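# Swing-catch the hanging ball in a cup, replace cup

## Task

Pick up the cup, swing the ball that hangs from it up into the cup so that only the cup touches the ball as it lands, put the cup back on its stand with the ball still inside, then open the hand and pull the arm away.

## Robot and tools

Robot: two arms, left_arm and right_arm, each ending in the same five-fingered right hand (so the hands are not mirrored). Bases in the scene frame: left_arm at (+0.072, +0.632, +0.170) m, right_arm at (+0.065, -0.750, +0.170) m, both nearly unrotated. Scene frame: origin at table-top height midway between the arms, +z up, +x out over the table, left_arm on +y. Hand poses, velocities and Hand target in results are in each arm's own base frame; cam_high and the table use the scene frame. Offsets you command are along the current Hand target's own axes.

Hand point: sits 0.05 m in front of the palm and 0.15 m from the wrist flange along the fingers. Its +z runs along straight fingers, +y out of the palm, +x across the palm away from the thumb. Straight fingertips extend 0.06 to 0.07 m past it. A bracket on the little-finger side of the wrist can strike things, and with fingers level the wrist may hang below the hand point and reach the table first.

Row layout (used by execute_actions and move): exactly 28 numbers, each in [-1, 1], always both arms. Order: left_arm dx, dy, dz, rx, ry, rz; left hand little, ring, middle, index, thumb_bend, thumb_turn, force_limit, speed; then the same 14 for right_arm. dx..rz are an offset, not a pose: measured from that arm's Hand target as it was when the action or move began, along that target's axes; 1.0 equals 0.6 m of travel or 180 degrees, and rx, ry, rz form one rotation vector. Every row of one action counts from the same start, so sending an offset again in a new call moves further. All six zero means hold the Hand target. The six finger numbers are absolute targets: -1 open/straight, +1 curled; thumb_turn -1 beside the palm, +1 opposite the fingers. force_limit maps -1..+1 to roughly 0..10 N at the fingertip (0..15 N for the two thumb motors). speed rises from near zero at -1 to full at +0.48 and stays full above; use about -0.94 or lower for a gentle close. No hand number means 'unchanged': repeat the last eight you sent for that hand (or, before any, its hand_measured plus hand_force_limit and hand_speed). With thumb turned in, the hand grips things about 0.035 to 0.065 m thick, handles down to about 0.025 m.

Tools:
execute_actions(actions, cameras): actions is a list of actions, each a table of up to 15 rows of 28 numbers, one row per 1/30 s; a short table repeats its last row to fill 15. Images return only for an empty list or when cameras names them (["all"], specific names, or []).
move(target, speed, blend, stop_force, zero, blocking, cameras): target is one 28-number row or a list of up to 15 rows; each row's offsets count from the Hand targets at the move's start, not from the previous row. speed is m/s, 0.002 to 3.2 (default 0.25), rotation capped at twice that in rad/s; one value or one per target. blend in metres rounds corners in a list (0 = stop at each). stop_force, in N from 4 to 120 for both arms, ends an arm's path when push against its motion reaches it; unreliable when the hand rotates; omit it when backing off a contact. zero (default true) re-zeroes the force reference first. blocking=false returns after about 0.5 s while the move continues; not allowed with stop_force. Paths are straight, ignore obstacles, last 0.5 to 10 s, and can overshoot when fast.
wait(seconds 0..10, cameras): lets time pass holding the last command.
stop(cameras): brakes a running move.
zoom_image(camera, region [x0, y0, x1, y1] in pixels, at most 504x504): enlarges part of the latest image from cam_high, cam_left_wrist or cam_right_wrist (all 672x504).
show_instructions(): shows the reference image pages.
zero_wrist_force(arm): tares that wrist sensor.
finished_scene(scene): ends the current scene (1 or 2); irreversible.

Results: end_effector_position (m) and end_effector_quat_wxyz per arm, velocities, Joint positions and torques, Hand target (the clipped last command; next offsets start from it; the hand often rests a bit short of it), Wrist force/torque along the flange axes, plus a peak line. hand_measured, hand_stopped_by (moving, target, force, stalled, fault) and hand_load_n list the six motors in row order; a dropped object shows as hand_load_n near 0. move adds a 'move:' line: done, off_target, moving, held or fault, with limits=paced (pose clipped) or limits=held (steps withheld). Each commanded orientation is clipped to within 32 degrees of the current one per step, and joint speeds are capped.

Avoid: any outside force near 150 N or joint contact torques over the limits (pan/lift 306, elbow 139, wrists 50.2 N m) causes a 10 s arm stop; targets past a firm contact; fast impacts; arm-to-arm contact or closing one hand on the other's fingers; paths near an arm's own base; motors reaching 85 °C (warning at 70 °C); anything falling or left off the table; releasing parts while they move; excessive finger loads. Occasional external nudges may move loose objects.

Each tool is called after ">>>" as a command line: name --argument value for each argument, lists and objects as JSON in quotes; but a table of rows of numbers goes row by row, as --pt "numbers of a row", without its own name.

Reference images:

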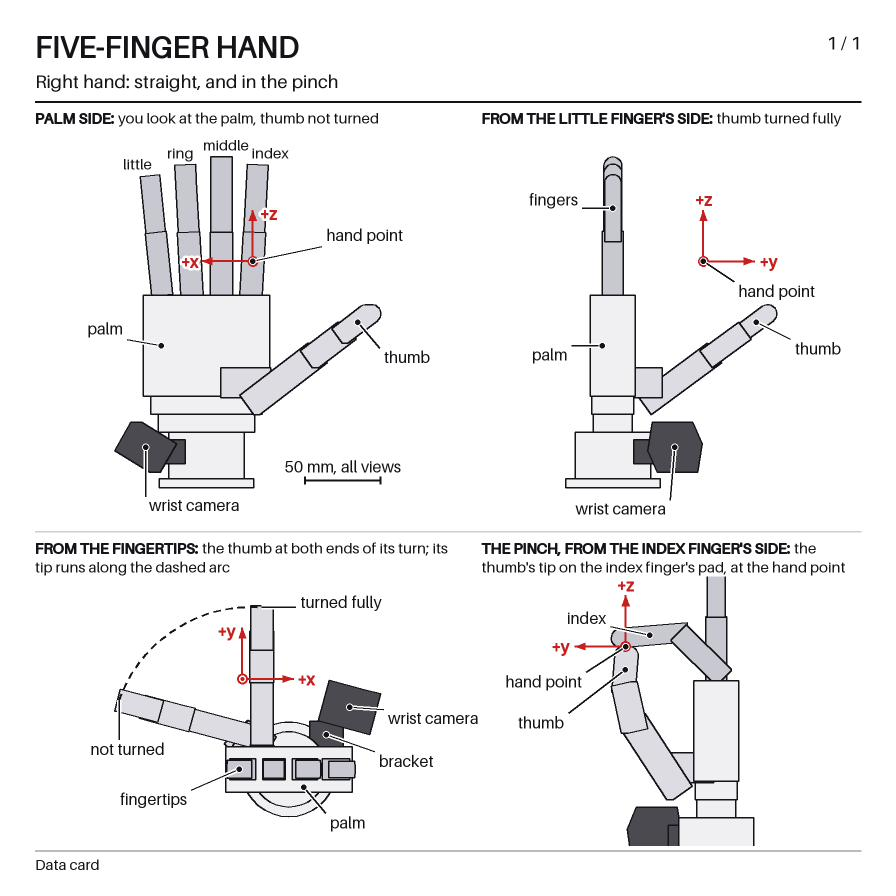

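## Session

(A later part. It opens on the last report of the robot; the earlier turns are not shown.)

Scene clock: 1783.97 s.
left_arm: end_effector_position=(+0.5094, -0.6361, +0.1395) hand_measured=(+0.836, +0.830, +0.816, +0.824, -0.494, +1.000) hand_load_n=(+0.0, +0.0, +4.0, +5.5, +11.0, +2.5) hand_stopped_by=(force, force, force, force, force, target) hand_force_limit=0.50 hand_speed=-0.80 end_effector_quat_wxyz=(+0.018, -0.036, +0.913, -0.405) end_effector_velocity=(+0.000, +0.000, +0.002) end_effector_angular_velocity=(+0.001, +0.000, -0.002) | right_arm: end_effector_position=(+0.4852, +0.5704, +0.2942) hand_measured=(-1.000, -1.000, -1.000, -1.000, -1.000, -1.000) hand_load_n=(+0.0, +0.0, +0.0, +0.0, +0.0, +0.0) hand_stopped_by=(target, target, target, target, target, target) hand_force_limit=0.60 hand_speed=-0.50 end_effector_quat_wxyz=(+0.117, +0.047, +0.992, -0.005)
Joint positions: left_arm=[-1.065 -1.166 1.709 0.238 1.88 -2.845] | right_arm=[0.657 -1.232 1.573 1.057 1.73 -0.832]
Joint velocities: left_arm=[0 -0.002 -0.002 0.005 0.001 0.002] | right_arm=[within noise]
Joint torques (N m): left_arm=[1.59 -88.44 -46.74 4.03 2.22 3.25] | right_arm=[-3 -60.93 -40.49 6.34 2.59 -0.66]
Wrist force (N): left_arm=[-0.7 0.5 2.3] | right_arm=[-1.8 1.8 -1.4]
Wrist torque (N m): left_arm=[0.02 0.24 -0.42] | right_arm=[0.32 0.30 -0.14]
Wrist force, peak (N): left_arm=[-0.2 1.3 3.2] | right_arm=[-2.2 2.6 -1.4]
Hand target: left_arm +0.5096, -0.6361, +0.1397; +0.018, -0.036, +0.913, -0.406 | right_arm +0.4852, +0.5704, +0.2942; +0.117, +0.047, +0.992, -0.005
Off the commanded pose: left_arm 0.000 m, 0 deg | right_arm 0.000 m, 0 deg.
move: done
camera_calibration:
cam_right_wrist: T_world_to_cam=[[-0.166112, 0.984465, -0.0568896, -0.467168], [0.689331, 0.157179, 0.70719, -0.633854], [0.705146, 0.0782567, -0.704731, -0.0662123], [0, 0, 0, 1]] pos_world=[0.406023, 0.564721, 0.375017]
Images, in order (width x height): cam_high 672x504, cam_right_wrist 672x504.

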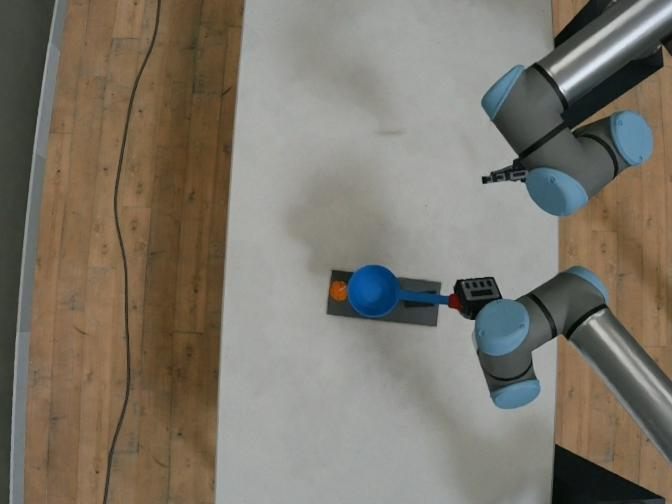

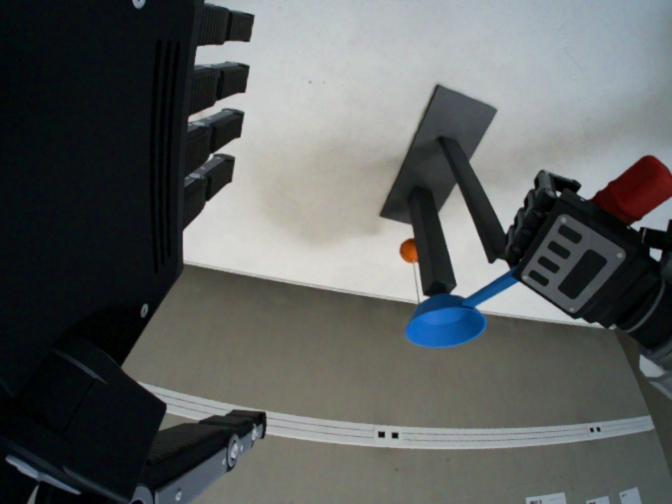

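>>> move --target '[0.0003,0.0557,0.0502,0,0,0,0.98,0.98,0.98,0.98,0.9,1,0.5,-0.8,0,0,0,0,0,0,-1,-1,-1,-1,-1,-1,0.6,-0.5]' --speed 0.02 --stop_force 5 --cameras '["cam_high","cam_right_wrist"]'

>>> zoom_image --camera "cam_right_wrist" --region '[380, 170, 580, 370]'

>>> zoom_image --camera "cam_high" --region '[310, 230, 530, 340]'

Scene clock: 1797.90 s.
left_arm: end_effector_position=(+0.5095, -0.6361, +0.1061) hand_measured=(+0.836, +0.830, +0.816, +0.824, -0.494, +1.000) hand_load_n=(+0.0, +0.5, +4.0, +0.0, +11.0, +2.0) hand_stopped_by=(force, force, force, force, force, target) hand_force_limit=0.50 hand_speed=-0.80 end_effector_quat_wxyz=(+0.018, -0.036, +0.913, -0.406) | right_arm: end_effector_position=(+0.4852, +0.5704, +0.2942) hand_measured=(-1.000, -1.000, -1.000, -1.000, -1.000, -1.000) hand_load_n=(+0.0, +0.0, +0.0, +0.0, +0.0, +0.0) hand_stopped_by=(target, target, target, target, target, target) hand_force_limit=0.60 hand_speed=-0.50 end_effector_quat_wxyz=(+0.117, +0.047, +0.992, -0.005)
Joint positions: left_arm=[-1.065 -1.136 1.733 0.183 1.88 -2.845] | right_arm=[0.657 -1.232 1.573 1.057 1.73 -0.832]
Joint torques (N m): left_arm=[7.74 -87.29 -43.03 1.83 1.44 3.25] | right_arm=[-2.76 -58.6 -39.43 6.14 2.56 -0.78]
Wrist force (N): left_arm=[-1.4 -3.0 -0.2] | right_arm=[-1.6 2.2 -1.8]
Wrist torque (N m): left_arm=[-0.01 0.11 -0.24] | right_arm=[0.40 0.29 -0.12]
Wrist force, peak (N): left_arm=[-1.3 -3.9 -0.1] | right_arm=[-2.2 2.5 -1.4]
Hand target: left_arm +0.5095, -0.6361, +0.1061; +0.018, -0.036, +0.913, -0.406 (not the last commanded pose) | right_arm +0.4852, +0.5704, +0.2942; +0.117, +0.047, +0.992, -0.005
Off the commanded pose: left_arm 0.011 m, 0 deg | right_arm 0.000 m, 0 deg.
move: contact (left_arm)
camera_calibration:
cam_right_wrist: T_world_to_cam=[[-0.166112, 0.984465, -0.0568896, -0.467168], [0.689331, 0.157179, 0.70719, -0.633854], [0.705146, 0.0782567, -0.704731, -0.0662123], [0, 0, 0, 1]] pos_world=[0.406023, 0.564721, 0.375017]
Images, in order (width x height): cam_high 672x504, cam_right_wrist 672x504.

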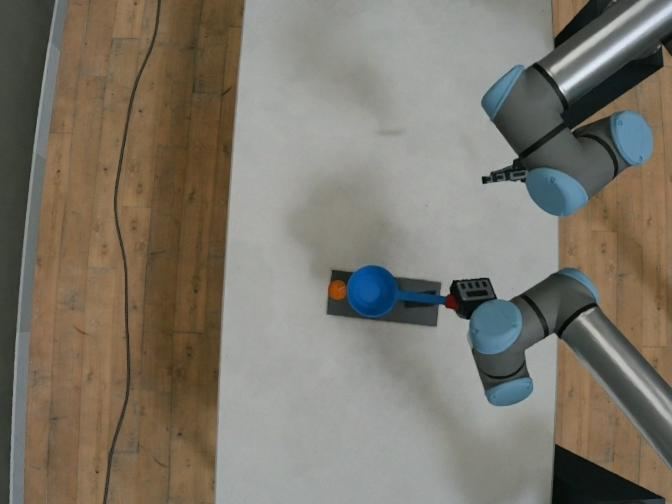

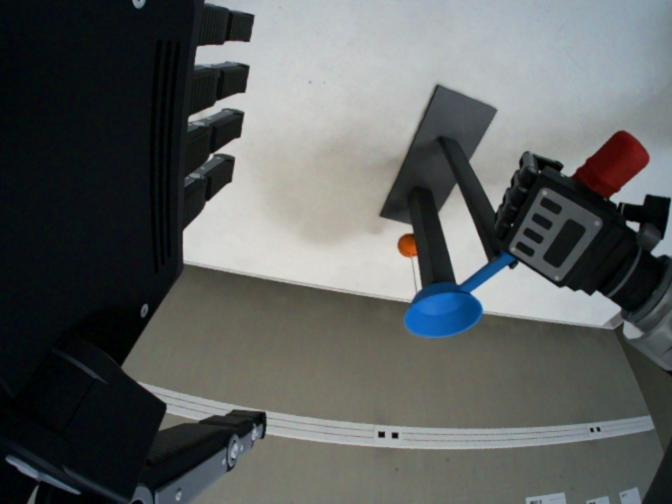

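Scaled by 2.520 from the camera's 672x504 image, which has a finer 960x720 frame.

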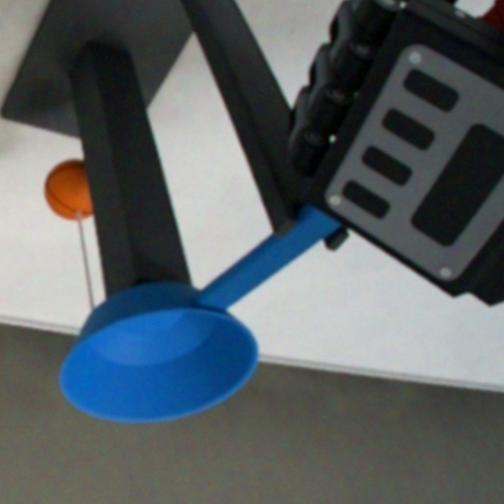

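Scaled by 2.291 from the camera's 672x504 image, which has a finer 960x720 frame.

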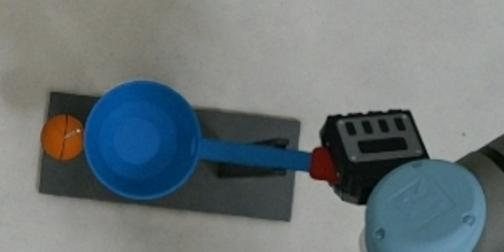

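>>> move --pt "0 0 0 0 0 0 0.98 0.98 0.98 0.98 -1 1 0.5 -0.5 0 0 0 0 0 0 -1 -1 -1 -1 -1 -1 0.6 -0.5" --pt "0 0 0 0 0 0 -1 -1 -1 -1 -1 1 0.5 -0.6 0 0 0 0 0 0 -1 -1 -1 -1 -1 -1 0.6 -0.5" --cameras '["cam_high","cam_right_wrist"]'

>>> move --pt "0 0 -0.2667 0 0 0 -1 -1 -1 -1 -1 1 0.5 -0.6 0 0 0 0 0 0 -1 -1 -1 -1 -1 -1 0.6 -0.5" --pt "-0.0258 0.0798 -0.1595 0.2258 0.0828 -0.0499 -1 -1 -1 -1 -1 1 0.5 -0.6 0 0 0 0 0 0 -1 -1 -1 -1 -1 -1 0.6 -0.5" --speed '[0.08,0.15]' --cameras '["cam_high","cam_left_wrist","cam_right_wrist"]'

>>> zoom_image --camera "cam_right_wrist" --region '[360, 70, 672, 420]'

Scene clock: 1851.33 s.
left_arm: end_effector_position=(+0.5095, -0.6361, +0.1061) hand_measured=(-1.000, -1.000, -1.000, -1.000, -1.000, +1.000) hand_load_n=(+0.0, +0.0, +0.0, +0.0, +0.0, +0.0) hand_stopped_by=(target, target, target, target, target, target) hand_force_limit=0.50 hand_speed=-0.60 end_effector_quat_wxyz=(+0.018, -0.036, +0.913, -0.406) | right_arm: end_effector_position=(+0.4852, +0.5704, +0.2942) hand_measured=(-1.000, -1.000, -1.000, -1.000, -1.000, -1.000) hand_load_n=(-0.5, +0.0, +0.0, -0.5, +0.0, +0.0) hand_stopped_by=(target, target, target, target, target, target) hand_force_limit=0.60 hand_speed=-0.50 end_effector_quat_wxyz=(+0.117, +0.047, +0.992, -0.005)
Joint positions: left_arm=[-1.065 -1.136 1.733 0.183 1.88 -2.845] | right_arm=[0.657 -1.232 1.573 1.057 1.73 -0.832]
Joint torques (N m): left_arm=[6.38 -85.59 -41.27 1.35 1.33 2.98] | right_arm=[-4.37 -59.23 -39.1 5.57 2.63 -1.29]
Wrist force (N): left_arm=[-0.7 -2.8 0.6] | right_arm=[-1.6 1.9 -1.1]
Wrist torque (N m): left_arm=[-0.06 0.03 -0.22] | right_arm=[0.32 0.27 -0.12]
Wrist force, peak (N): left_arm=[-1.4 -3.6 -0.6] | right_arm=[-2.4 2.3 -1.7]
Hand target: left_arm +0.5095, -0.6361, +0.1061; +0.018, -0.036, +0.913, -0.406 | right_arm +0.4852, +0.5704, +0.2942; +0.117, +0.047, +0.992, -0.005
Off the commanded pose: left_arm 0.000 m, 0 deg | right_arm 0.000 m, 0 deg.
move: done
camera_calibration:
cam_right_wrist: T_world_to_cam=[[-0.166112, 0.984465, -0.0568896, -0.467168], [0.689331, 0.157179, 0.70719, -0.633854], [0.705146, 0.0782567, -0.704731, -0.0662123], [0, 0, 0, 1]] pos_world=[0.406023, 0.564721, 0.375017]
Images, in order (width x height): cam_high 672x504, cam_right_wrist 672x504.

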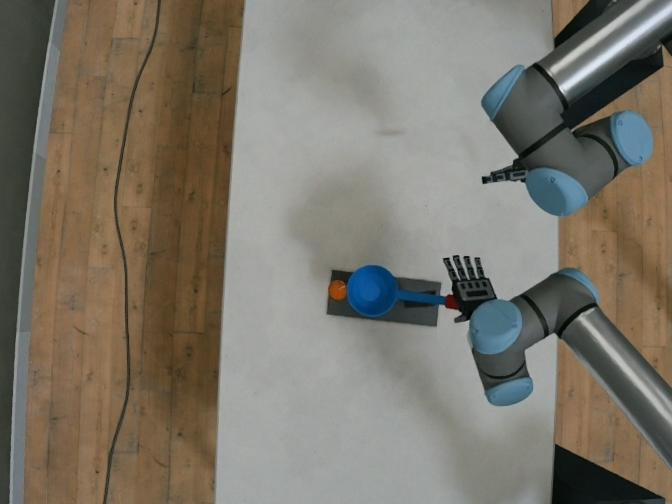

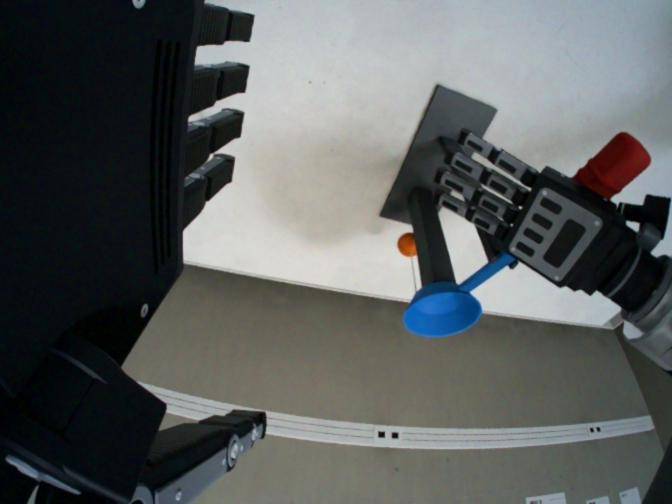

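Scene clock: 1856.53 s.
left_arm: end_effector_position=(+0.5166, -0.5320, +0.1347) hand_measured=(-1.000, -1.000, -1.000, -1.000, -1.000, +1.000) hand_load_n=(+0.0, +0.0, +0.0, +0.0, +0.0, +0.0) hand_stopped_by=(target, target, target, target, target, target) hand_force_limit=0.50 hand_speed=-0.60 end_effector_quat_wxyz=(-0.118, -0.046, +0.705, -0.698) end_effector_velocity=(+0.000, -0.001, +0.001) end_effector_angular_velocity=(-0.004, -0.003, -0.002) | right_arm: end_effector_position=(+0.4852, +0.5704, +0.2942) hand_measured=(-1.000, -1.000, -1.000, -1.000, -1.000, -1.000) hand_load_n=(+0.0, +0.0, +0.0, +0.0, +0.0, +0.0) hand_stopped_by=(target, target, target, target, target, target) hand_force_limit=0.60 hand_speed=-0.50 end_effector_quat_wxyz=(+0.117, +0.047, +0.992, -0.005)
Joint positions: left_arm=[-0.764 -1.239 2.118 -0.88 2.481 -3.375] | right_arm=[0.657 -1.232 1.573 1.057 1.73 -0.832]
Joint velocities: left_arm=[0 -0.001 0 -0.005 0.002 -0.002] | right_arm=[within noise]
Joint torques (N m): left_arm=[-13.74 -72.69 -37.5 -3.49 -1.15 -3.38] | right_arm=[-3.08 -59.27 -39.18 5.96 2.52 -1.51]
Wrist force (N): left_arm=[-0.1 -2.6 1.5] | right_arm=[-1.7 1.7 -1.3]
Wrist torque (N m): left_arm=[0.00 -0.04 -0.40] | right_arm=[0.30 0.29 -0.14]
Wrist force, peak (N): left_arm=[-0.3 -3.0 1.6] | right_arm=[-1.9 2.4 -1.9]
Hand target: left_arm +0.5166, -0.5321, +0.1348; -0.118, -0.046, +0.705, -0.698 | right_arm +0.4852, +0.5704, +0.2942; +0.117, +0.047, +0.992, -0.005
Off the commanded pose: left_arm 0.000 m, 0 deg | right_arm 0.000 m, 0 deg.
move: done
camera_calibration:
cam_left_wrist: T_world_to_cam=[[-0.503011, 0.0600353, -0.862193, 0.404679], [0.804961, 0.395747, -0.442065, -0.144304], [0.314671, -0.916395, -0.247391, -0.502752], [0, 0, 0, 1]] pos_world=[0.477918, -0.427907, 0.160743]
cam_right_wrist: T_world_to_cam=[[-0.166112, 0.984465, -0.0568896, -0.467168], [0.689331, 0.157179, 0.70719, -0.633854], [0.705146, 0.0782567, -0.704731, -0.0662123], [0, 0, 0, 1]] pos_world=[0.406023, 0.564721, 0.375017]

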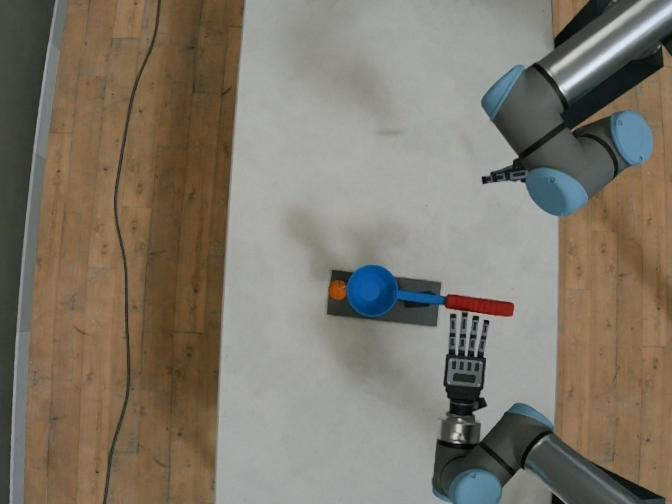

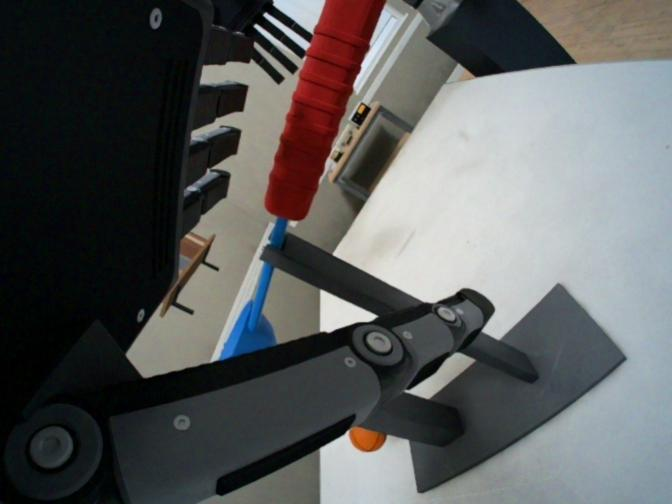

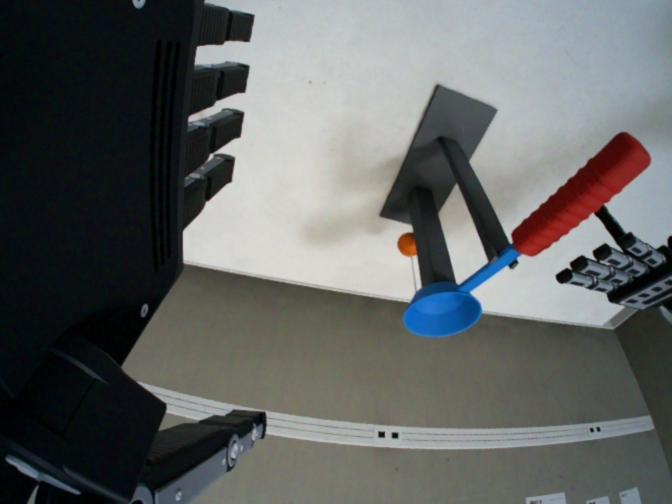

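Scaled by 1.440 from the camera's 672x504 image, which has a finer 960x720 frame.

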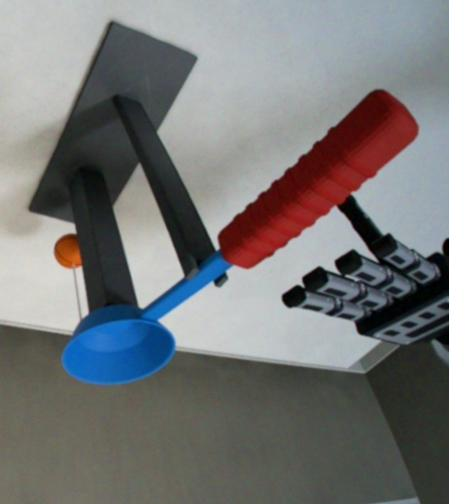

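>>> move --pt "0 0 0.2167 0 0 0 -1 -1 -1 -1 -1 1 0.5 -0.6 0 0 0 0 0 0 -1 -1 -1 -1 -1 -1 0.6 -0.5" --pt "0 0.0117 0.2167 0 0 0 -1 -1 -1 -1 -1 1 -0.3 -0.85 0 0 0 0 0 0 -1 -1 -1 -1 -1 -1 0.6 -0.5" --speed '[0.1,0.02]' --cameras '["cam_high","cam_left_wrist","cam_right_wrist"]'

>>> zoom_image --camera "cam_right_wrist" --region '[360, 70, 672, 420]'

Scene clock: 1882.50 s.
left_arm: end_effector_position=(+0.5016, -0.6613, +0.1281) hand_measured=(-1.000, -1.000, -1.000, -1.000, -1.000, +1.000) hand_load_n=(+0.0, +0.0, +0.0, +0.0, +0.0, +0.0) hand_stopped_by=(target, target, target, target, target, target) hand_force_limit=-0.30 hand_speed=-0.85 end_effector_quat_wxyz=(-0.118, -0.046, +0.705, -0.698) | right_arm: end_effector_position=(+0.4852, +0.5704, +0.2942) hand_measured=(-1.000, -1.000, -1.000, -1.000, -1.000, -1.000) hand_load_n=(+0.0, +0.0, +0.0, +0.0, -0.5, +0.0) hand_stopped_by=(target, target, target, target, target, target) hand_force_limit=0.60 hand_speed=-0.50 end_effector_quat_wxyz=(+0.117, +0.047, +0.992, -0.005)
Joint positions: left_arm=[-0.927 -1.159 2.008 -0.85 2.317 -3.374] | right_arm=[0.657 -1.232 1.573 1.057 1.73 -0.832]
Joint torques (N m): left_arm=[-2.88 -80.44 -39.91 1.45 1.02 1.57] | right_arm=[-3.89 -60.53 -39.32 5.85 2.45 -1.43]
Wrist force (N): left_arm=[-0.3 -2.6 1.3] | right_arm=[-1.6 1.9 -1.7]
Wrist torque (N m): left_arm=[0.01 0.00 -0.42] | right_arm=[0.35 0.29 -0.13]
Wrist force, peak (N): left_arm=[-0.4 -2.8 2.5] | right_arm=[-1.9 2.5 -1.8]
Hand target: left_arm +0.5016, -0.6613, +0.1281; -0.118, -0.046, +0.705, -0.698 | right_arm +0.4852, +0.5704, +0.2942; +0.117, +0.047, +0.992, -0.005
Off the commanded pose: left_arm 0.000 m, 0 deg | right_arm 0.000 m, 0 deg.
move: done
camera_calibration:
cam_left_wrist: T_world_to_cam=[[-0.503064, 0.0599708, -0.862166, 0.399184], [0.80496, 0.395638, -0.442165, -0.0840613], [0.314589, -0.916446, -0.247305, -0.618067], [0, 0, 0, 1]] pos_world=[0.462918, -0.557107, 0.154143]
cam_right_wrist: T_world_to_cam=[[-0.166112, 0.984465, -0.0568896, -0.467168], [0.689331, 0.157179, 0.70719, -0.633854], [0.705146, 0.0782567, -0.704731, -0.0662123], [0, 0, 0, 1]] pos_world=[0.406023, 0.564721, 0.375017]

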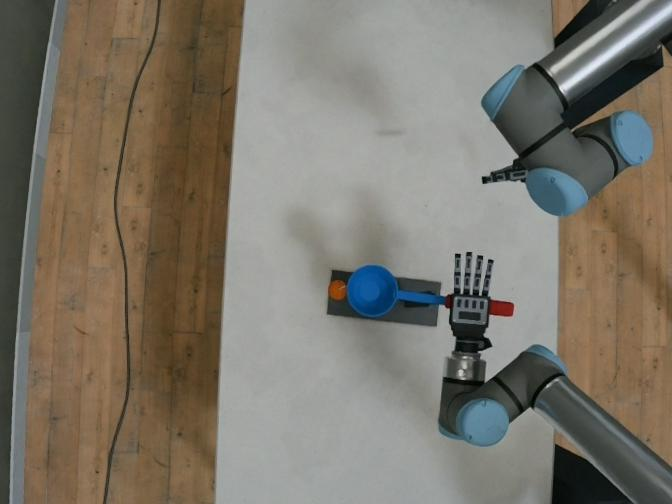

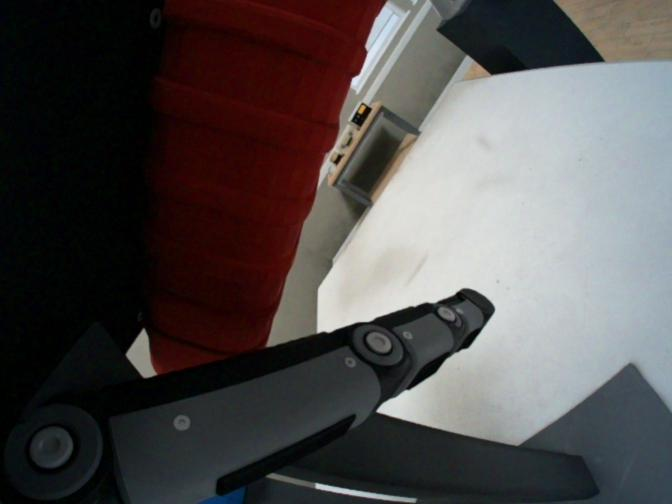

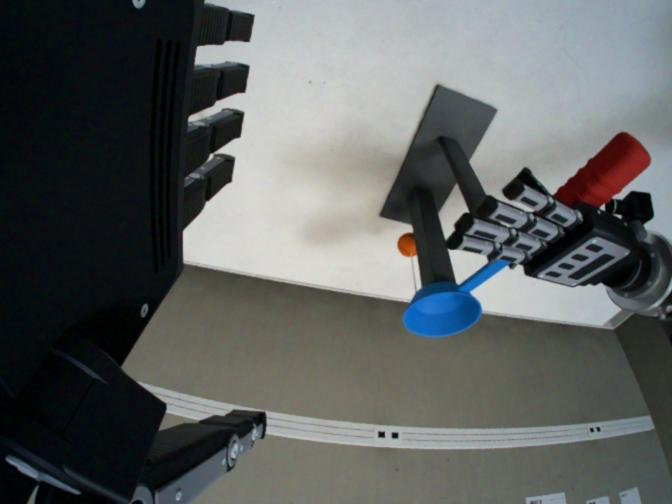

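Scaled by 1.440 from the camera's 672x504 image, which has a finer 960x720 frame.

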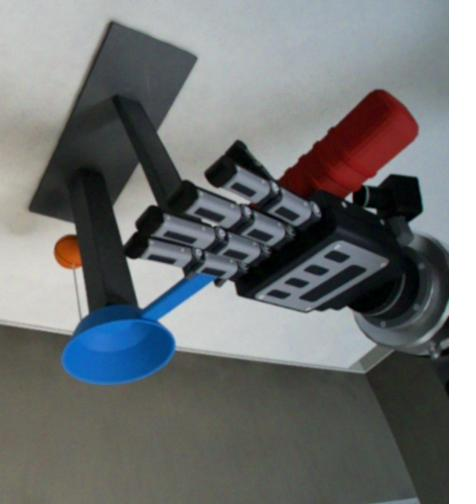

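>>> move --pt "0 0 0 0 0 0 -1 -1 0.99 0.99 -1 1 -0.4 -0.85 0 0 0 0 0 0 -1 -1 -1 -1 -1 -1 0.6 -0.5" --pt "0 0 0 0 0 0 -1 -1 0.99 0.99 0.9 1 -0.4 -0.8 0 0 0 0 0 0 -1 -1 -1 -1 -1 -1 0.6 -0.5" --cameras '["cam_high","cam_left_wrist"]'

>>> move --pt "0 0 0 0 0 0 -1 -1 0.98 0.98 0.9 1 0.5 -0.85 0 0 0 0 0 0 -1 -1 -1 -1 -1 -1 0.6 -0.5" --pt "0 0 0 0 0 0 -1 -1 0.98 0.98 0.89 1 0.6 -0.85 0 0 0 0 0 0 -1 -1 -1 -1 -1 -1 0.6 -0.5" --pt "0 0 0 0 0 0 0.99 0.99 0.98 0.98 0.89 1 -0.6 -0.85 0 0 0 0 0 0 -1 -1 -1 -1 -1 -1 0.6 -0.5" --cameras '["cam_high","cam_left_wrist","cam_right_wrist"]'

Scene clock: 1904.37 s.
left_arm: end_effector_position=(+0.5016, -0.6613, +0.1281) hand_measured=(-1.000, -1.000, +0.890, +0.862, -0.518, +1.000) hand_load_n=(+0.0, +0.0, +1.0, +0.0, +5.0, +1.0) hand_stopped_by=(target, target, force, force, force, target) hand_force_limit=-0.40 hand_speed=-0.80 end_effector_quat_wxyz=(-0.118, -0.046, +0.705, -0.698) | right_arm: end_effector_position=(+0.4852, +0.5704, +0.2942) hand_measured=(-1.000, -1.000, -1.000, -1.000, -1.000, -1.000) hand_load_n=(+0.0, +0.0, +0.0, +0.0, +0.0, +0.0) hand_stopped_by=(target, target, target, target, target, target) hand_force_limit=0.60 hand_speed=-0.50 end_effector_quat_wxyz=(+0.117, +0.047, +0.992, -0.005)
Joint positions: left_arm=[-0.927 -1.159 2.008 -0.85 2.317 -3.374] | right_arm=[0.657 -1.232 1.573 1.057 1.73 -0.832]
Joint torques (N m): left_arm=[1.99 -81.11 -36.51 -1.53 -0.18 -3.17] | right_arm=[-3.03 -59.19 -39.48 5.75 2.76 -1.47]
Wrist force (N): left_arm=[-0.2 -1.2 2.2] | right_arm=[-1.2 1.8 -1.7]
Wrist torque (N m): left_arm=[0.00 0.00 -0.36] | right_arm=[0.34 0.23 -0.11]
Wrist force, peak (N): left_arm=[0.6 0.1 4.4] | right_arm=[-2.2 2.3 -1.6]
Hand target: left_arm +0.5016, -0.6613, +0.1281; -0.118, -0.046, +0.705, -0.698 | right_arm +0.4852, +0.5704, +0.2942; +0.117, +0.047, +0.992, -0.005
Off the commanded pose: left_arm 0.000 m, 0 deg | right_arm 0.000 m, 0 deg.
move: done
camera_calibration:
cam_left_wrist: T_world_to_cam=[[-0.503057, 0.0599674, -0.86217, 0.39918], [0.804976, 0.395601, -0.44217, -0.0840882], [0.31456, -0.916463, -0.247282, -0.618066], [0, 0, 0, 1]] pos_world=[0.462918, -0.557107, 0.154143]
Images, in order (width x height): cam_high 672x504, cam_left_wrist 672x504.

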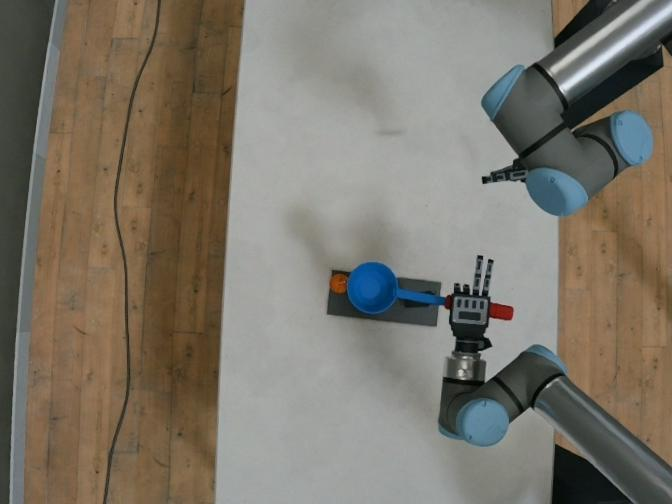

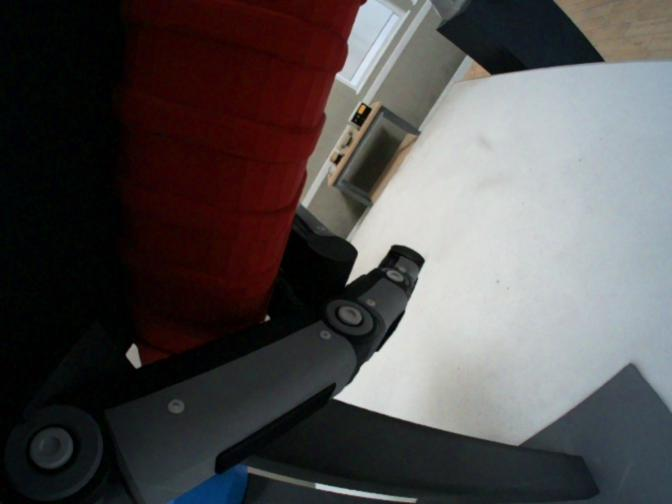

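Scene clock: 1910.33 s.
left_arm: end_effector_position=(+0.5016, -0.6613, +0.1281) hand_measured=(+0.960, +0.918, +0.912, +0.900, -0.470, +1.000) hand_load_n=(+4.0, +1.5, +9.5, +6.5, +11.5, +2.5) hand_stopped_by=(force, force, force, force, force, target) hand_force_limit=-0.60 hand_speed=-0.85 end_effector_quat_wxyz=(-0.118, -0.046, +0.705, -0.698) | right_arm: end_effector_position=(+0.4852, +0.5704, +0.2942) hand_measured=(-1.000, -1.000, -1.000, -1.000, -1.000, -1.000) hand_load_n=(+0.0, +0.0, +0.0, +0.0, +0.0, +0.0) hand_stopped_by=(target, target, target, target, target, target) hand_force_limit=0.60 hand_speed=-0.50 end_effector_quat_wxyz=(+0.117, +0.047, +0.992, -0.005)
Joint positions: left_arm=[-0.927 -1.159 2.008 -0.85 2.317 -3.374] | right_arm=[0.657 -1.232 1.573 1.057 1.73 -0.832]
Joint torques (N m): left_arm=[2.19 -80.25 -31.83 -1.38 -2.16 -2.7] | right_arm=[-4.17 -58.89 -39.77 5.63 2.88 -1.95]
Wrist force (N): left_arm=[1.2 -0.9 4.2] | right_arm=[-1.5 2.1 -1.3]
Wrist torque (N m): left_arm=[0.03 -0.21 0.01] | right_arm=[0.35 0.26 -0.12]
Wrist force, peak (N): left_arm=[0.5 0.8 6.1] | right_arm=[-2.6 2.3 -1.0]
Hand target: left_arm +0.5016, -0.6613, +0.1281; -0.118, -0.046, +0.705, -0.698 | right_arm +0.4852, +0.5704, +0.2942; +0.117, +0.047, +0.992, -0.005
Off the commanded pose: left_arm 0.000 m, 0 deg | right_arm 0.000 m, 0 deg.
move: done
camera_calibration:
cam_left_wrist: T_world_to_cam=[[-0.503057, 0.0599674, -0.86217, 0.39918], [0.804976, 0.395601, -0.44217, -0.0840882], [0.31456, -0.916463, -0.247282, -0.618066], [0, 0, 0, 1]] pos_world=[0.462918, -0.557107, 0.154143]
cam_right_wrist: T_world_to_cam=[[-0.166112, 0.984465, -0.0568896, -0.467168], [0.689331, 0.157179, 0.70719, -0.633854], [0.705146, 0.0782567, -0.704731, -0.0662123], [0, 0, 0, 1]] pos_world=[0.406023, 0.564721, 0.375017]

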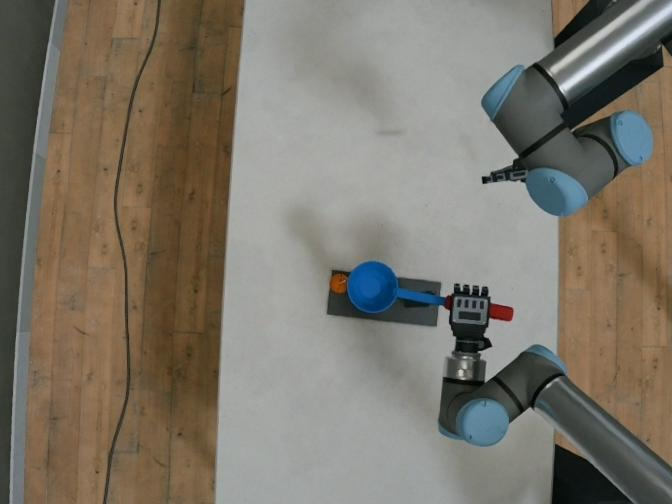

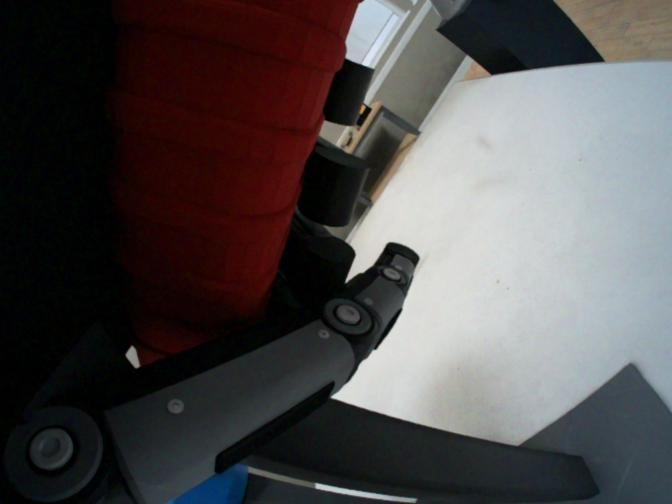

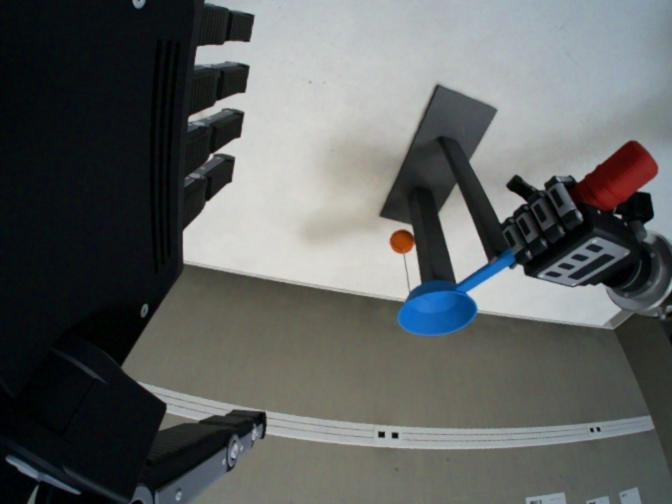

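>>> move --target '[0.0458,-0.1947,0,0,0,0,0.99,0.99,0.98,0.98,0.89,1,-0.6,-0.85,0,0,0,0,0,0,-1,-1,-1,-1,-1,-1,0.6,-0.5]' --speed 0.08 --cameras '["cam_high","cam_left_wrist","cam_right_wrist"]'

>>> zoom_image --camera "cam_right_wrist" --region '[360, 70, 672, 420]'

>>> zoom_image --camera "cam_high" --region '[310, 230, 530, 340]'

Scene clock: 1921.07 s.
left_arm: end_effector_position=(+0.5018, -0.6612, +0.2483) hand_measured=(+0.960, +0.918, +0.912, +0.900, -0.470, +1.000) hand_load_n=(+0.0, +0.0, +9.5, +3.0, +11.5, +2.5) hand_stopped_by=(force, force, force, force, force, target) hand_force_limit=-0.60 hand_speed=-0.85 end_effector_quat_wxyz=(-0.118, -0.046, +0.705, -0.698) end_effector_velocity=(-0.001, -0.001, -0.002) end_effector_angular_velocity=(-0.001, +0.000, -0.002) | right_arm: end_effector_position=(+0.4852, +0.5704, +0.2942) hand_measured=(-1.000, -1.000, -1.000, -1.000, -1.000, -1.000) hand_load_n=(+0.0, +0.0, +0.0, +0.0, +0.0, +0.0) hand_stopped_by=(target, target, target, target, target, target) hand_force_limit=0.60 hand_speed=-0.50 end_effector_quat_wxyz=(+0.117, +0.047, +0.992, -0.005)
Joint positions: left_arm=[-0.927 -1.303 1.936 -0.635 2.317 -3.375] | right_arm=[0.657 -1.232 1.573 1.057 1.73 -0.832]
Joint velocities: left_arm=[-0.001 0.002 0.002 -0.005 0 0] | right_arm=[within noise]
Joint torques (N m): left_arm=[8.31 -47.46 -26.16 -4.11 1.51 1.52] | right_arm=[-1.95 -57.42 -38.52 5.64 2.85 -1.99]
Wrist force (N): left_arm=[-1.3 1.1 1.5] | right_arm=[-1.3 1.7 -1.6]
Wrist torque (N m): left_arm=[0.23 0.06 -0.69] | right_arm=[0.32 0.25 -0.11]
Wrist force, peak (N): left_arm=[-0.8 2.2 5.1] | right_arm=[-2.2 2.3 -1.4]
Hand target: left_arm +0.5018, -0.6612, +0.2481; -0.118, -0.046, +0.705, -0.698 | right_arm +0.4852, +0.5704, +0.2942; +0.117, +0.047, +0.992, -0.005
Off the commanded pose: left_arm 0.000 m, 0 deg | right_arm 0.000 m, 0 deg.
move: done
camera_calibration:
cam_left_wrist: T_world_to_cam=[[-0.502999, 0.0597189, -0.862221, 0.502763], [0.805003, 0.395482, -0.442228, -0.0311634], [0.314583, -0.91653, -0.247001, -0.588531], [0, 0, 0, 1]] pos_world=[0.463118, -0.557107, 0.274344]
cam_right_wrist: T_world_to_cam=[[-0.166112, 0.984465, -0.0568896, -0.467168], [0.689331, 0.157179, 0.70719, -0.633854], [0.705146, 0.0782567, -0.704731, -0.0662123], [0, 0, 0, 1]] pos_world=[0.406023, 0.564721, 0.375017]

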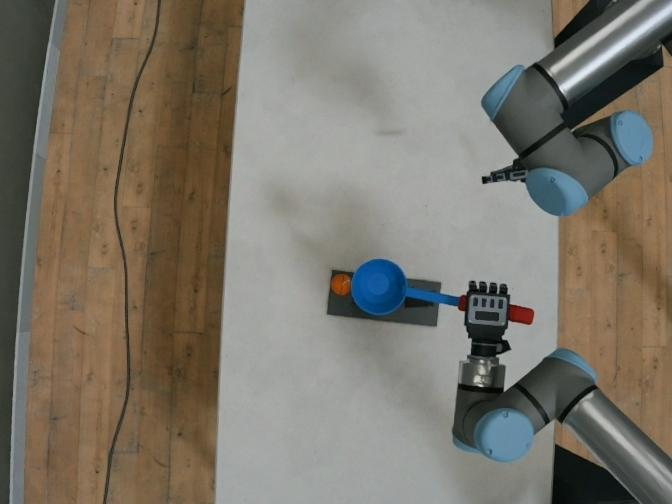

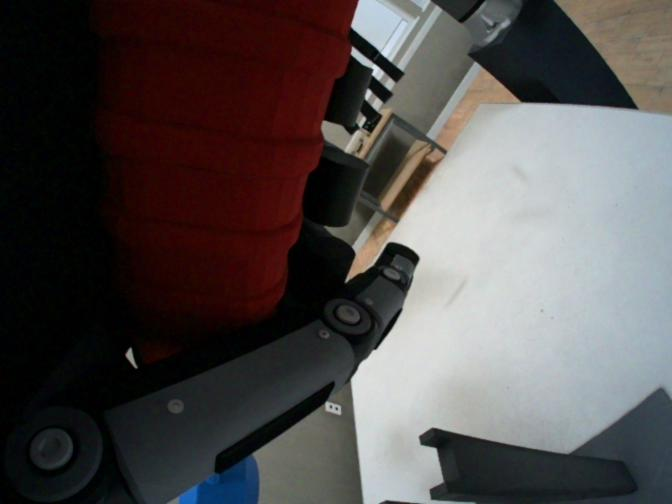

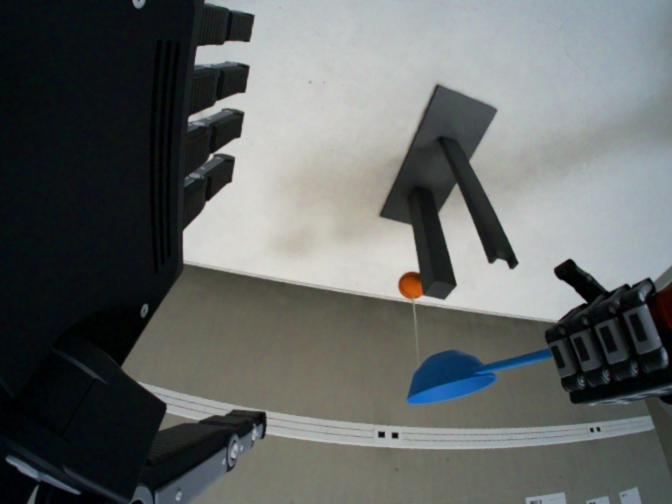

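Scaled by 1.440 from the camera's 672x504 image, which has a finer 960x720 frame.

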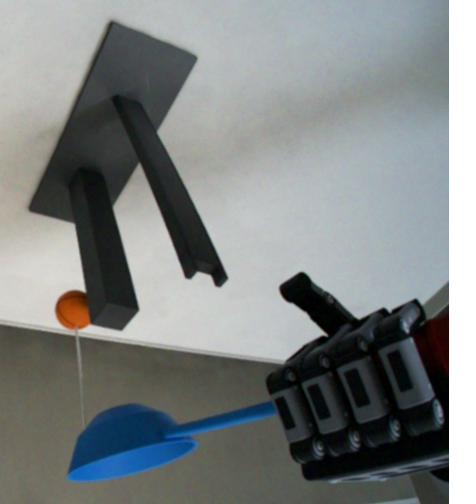

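Scaled by 2.291 from the camera's 672x504 image, which has a finer 960x720 frame.

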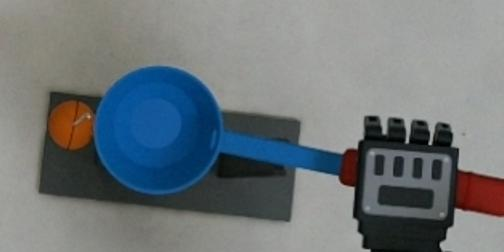

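>>> move --target '[0,0,0,0,0,0,0.99,0.99,0.98,0.98,0.89,1,-0.6,-0.85,-0.3025,-0.4596,0.0422,-0.3265,-0.1386,-0.3631,-1,-1,-1,-1,-1,-1,0.6,-0.5]' --speed 0.25 --cameras '["cam_high","cam_right_wrist"]'

Scene clock: 1986.77 s.
left_arm: end_effector_position=(+0.5018, -0.6612, +0.2481) hand_measured=(+0.960, +0.918, +0.912, +0.900, -0.470, +1.000) hand_load_n=(+0.0, +0.0, +9.5, +3.0, +11.5, +2.5) hand_stopped_by=(force, force, force, force, force, target) hand_force_limit=-0.60 hand_speed=-0.85 end_effector_quat_wxyz=(-0.118, -0.046, +0.705, -0.698) | right_arm: end_effector_position=(+0.6406, +0.2785, +0.3117) hand_measured=(-1.000, -1.000, -1.000, -1.000, -1.000, -1.000) hand_load_n=(+0.0, +0.0, +0.0, +0.0, +0.0, +0.5) hand_stopped_by=(target, target, target, target, target, target) hand_force_limit=0.60 hand_speed=-0.50 end_effector_quat_wxyz=(+0.295, -0.530, +0.697, +0.384)
Joint positions: left_arm=[-0.927 -1.303 1.937 -0.635 2.317 -3.374] | right_arm=[-0.215 -1.033 1.646 1.277 0.595 -3.256]
Joint torques (N m): left_arm=[-4 -46.3 -24.77 -3.32 -1.79 3.38] | right_arm=[3.31 -61.11 -29.46 8.3 2.47 -3.31]
Wrist force (N): left_arm=[-1.2 0.9 1.9] | right_arm=[-1.3 2.2 -1.6]
Wrist torque (N m): left_arm=[0.17 0.02 -0.70] | right_arm=[0.50 0.23 0.05]
Wrist force, peak (N): left_arm=[-1.7 1.1 2.1] | right_arm=[-1.2 3.3 -1.9]
Hand target: left_arm +0.5018, -0.6612, +0.2481; -0.118, -0.046, +0.705, -0.698 | right_arm +0.6406, +0.2785, +0.3118; +0.294, -0.530, +0.697, +0.384
Off the commanded pose: left_arm 0.000 m, 0 deg | right_arm 0.000 m, 0 deg.
move: done
camera_calibration:
cam_right_wrist: T_world_to_cam=[[-1, -0.000243137, 0.000620221, 0.637522], [0.000620011, 0.000862813, 0.999999, -0.314084], [-0.000243672, 1, -0.000862662, -0.164916], [0, 0, 0, 1]] pos_world=[0.637676, 0.165342, 0.313546]
Images, in order (width x height): cam_high 672x504, cam_right_wrist 672x504.

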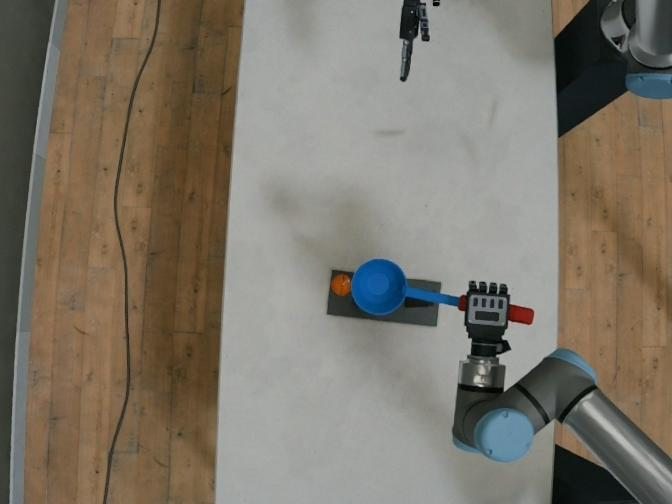

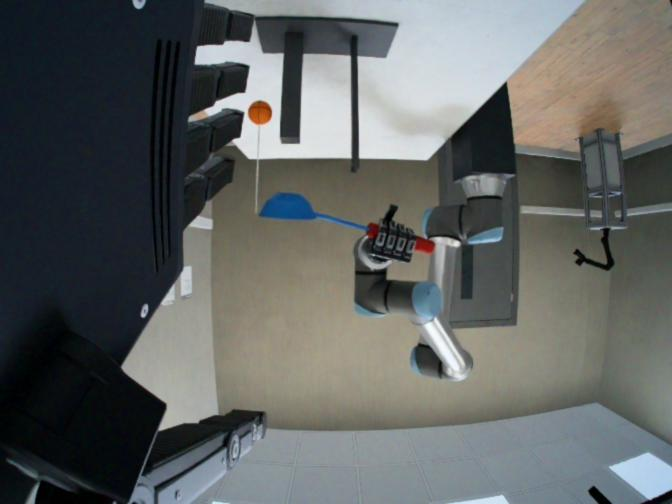

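>>> move --target '[0.1219,-0.2966,0.2702,0,0,0,0.99,0.99,0.98,0.98,0.89,1,-0.6,-0.85,-0.0639,-0.2071,0.0017,0,0,0,-1,-1,-1,-1,-1,-1,0.6,-0.5]' --speed 0.15 --cameras '["cam_high","cam_left_wrist","cam_right_wrist"]'

>>> zoom_image --camera "cam_right_wrist" --region '[250, 120, 502, 372]'

>>> zoom_image --camera "cam_high" --region '[310, 150, 562, 340]'

Scene clock: 2018.33 s.
left_arm: end_effector_position=(+0.4550, -0.8191, +0.4380) hand_measured=(+0.960, +0.918, +0.912, +0.900, -0.470, +1.000) hand_load_n=(+0.0, +0.0, +9.0, +3.0, +11.5, +2.5) hand_stopped_by=(force, force, force, force, force, target) hand_force_limit=-0.60 hand_speed=-0.85 end_effector_quat_wxyz=(-0.118, -0.046, +0.705, -0.698) | right_arm: end_effector_position=(+0.7705, +0.2812, +0.3148) hand_measured=(-1.000, -1.000, -1.000, -1.000, -1.000, -1.000) hand_load_n=(+0.0, +0.0, +0.0, +0.0, +0.0, +0.0) hand_stopped_by=(target, target, target, target, target, target) hand_force_limit=0.60 hand_speed=-0.50 end_effector_quat_wxyz=(+0.294, -0.530, +0.697, +0.384)
Joint positions: left_arm=[-1.112 -1.324 1.592 -0.269 2.132 -3.374] | right_arm=[-0.177 -0.849 1.309 1.377 0.584 -3.191]
Joint torques (N m): left_arm=[-3.47 -82.01 -47.81 -1.92 0.16 3.14] | right_arm=[-8.09 -88.72 -39.62 0.67 -2.7 -4.23]
Wrist force (N): left_arm=[-1.1 0.6 1.6] | right_arm=[-1.2 1.5 -1.7]
Wrist torque (N m): left_arm=[0.11 0.03 -0.71] | right_arm=[0.41 0.23 -0.14]
Wrist force, peak (N): left_arm=[-2.3 3.4 0.5] | right_arm=[-1.7 2.3 -2.5]
Hand target: left_arm +0.4550, -0.8191, +0.4383; -0.118, -0.046, +0.705, -0.698 | right_arm +0.7706, +0.2811, +0.3149; +0.294, -0.530, +0.697, +0.384
Off the commanded pose: left_arm 0.000 m, 0 deg | right_arm 0.000 m, 0 deg.
move: done
camera_calibration:
cam_left_wrist: T_world_to_cam=[[-0.503091, 0.0600498, -0.862145, 0.65254], [0.804946, 0.395678, -0.442154, 0.153022], [0.314581, -0.916424, -0.247399, -0.671386], [0, 0, 0, 1]] pos_world=[0.416318, -0.715007, 0.464143]
cam_right_wrist: T_world_to_cam=[[-0.999999, -0.000343965, 0.00111889, 0.767279], [0.00111867, 0.000657668, 0.999999, -0.317615], [-0.000344701, 1, -0.000657282, -0.167469], [0, 0, 0, 1]] pos_world=[0.767576, 0.167942, 0.316646]

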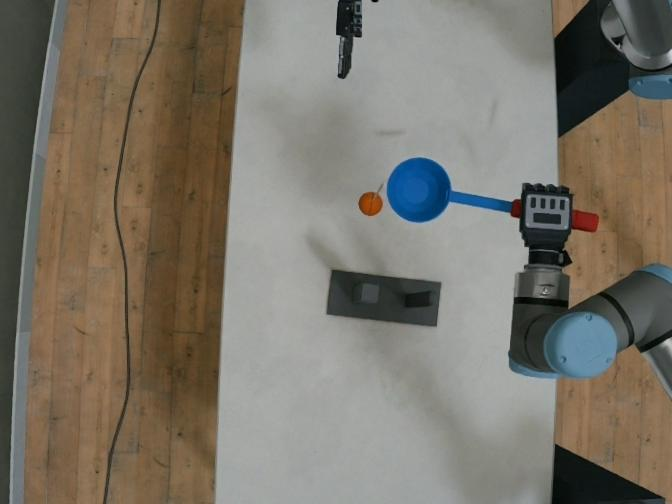

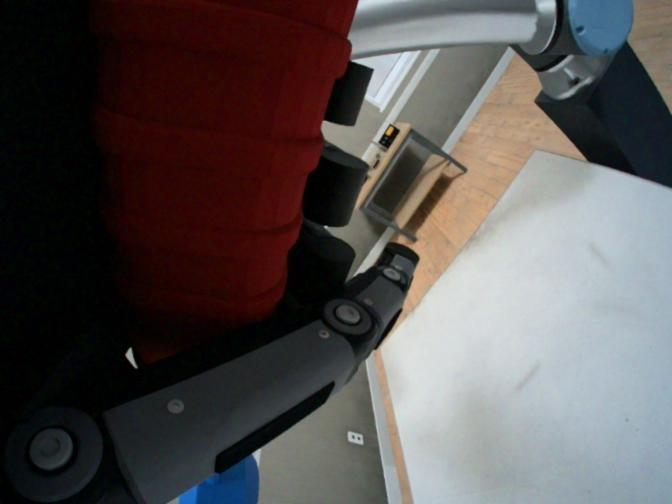

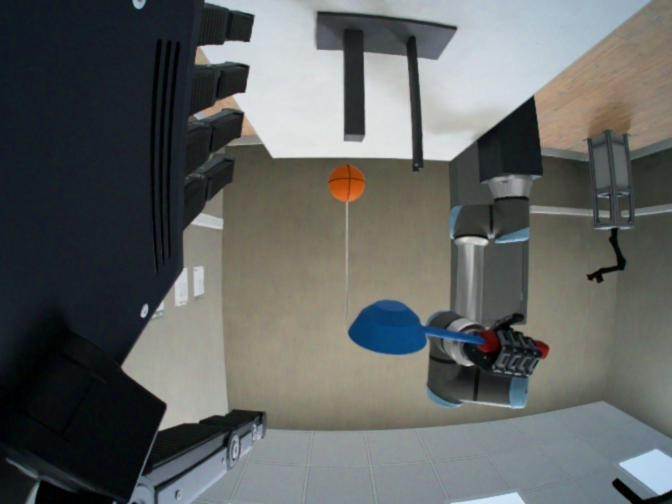

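Scaled by 2.000 from the camera's 672x504 image, which has a finer 960x720 frame.

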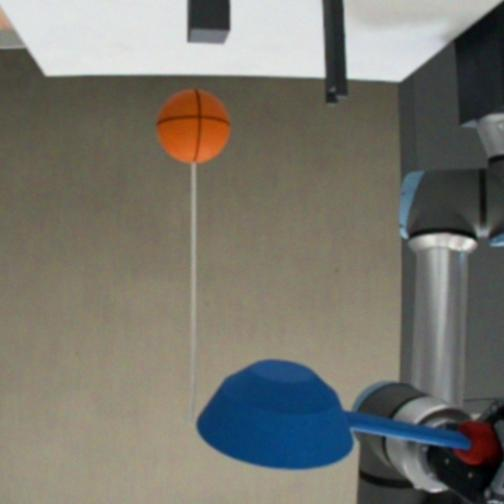

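Scaled by 2.000 from the camera's 672x504 image, which has a finer 960x720 frame.

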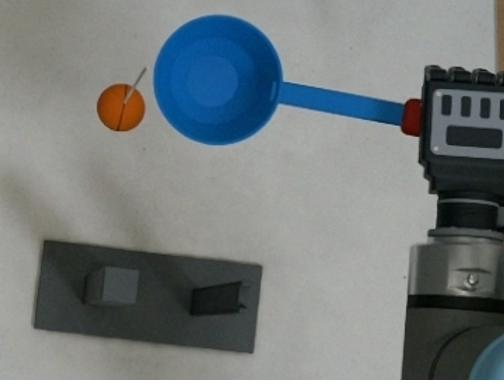

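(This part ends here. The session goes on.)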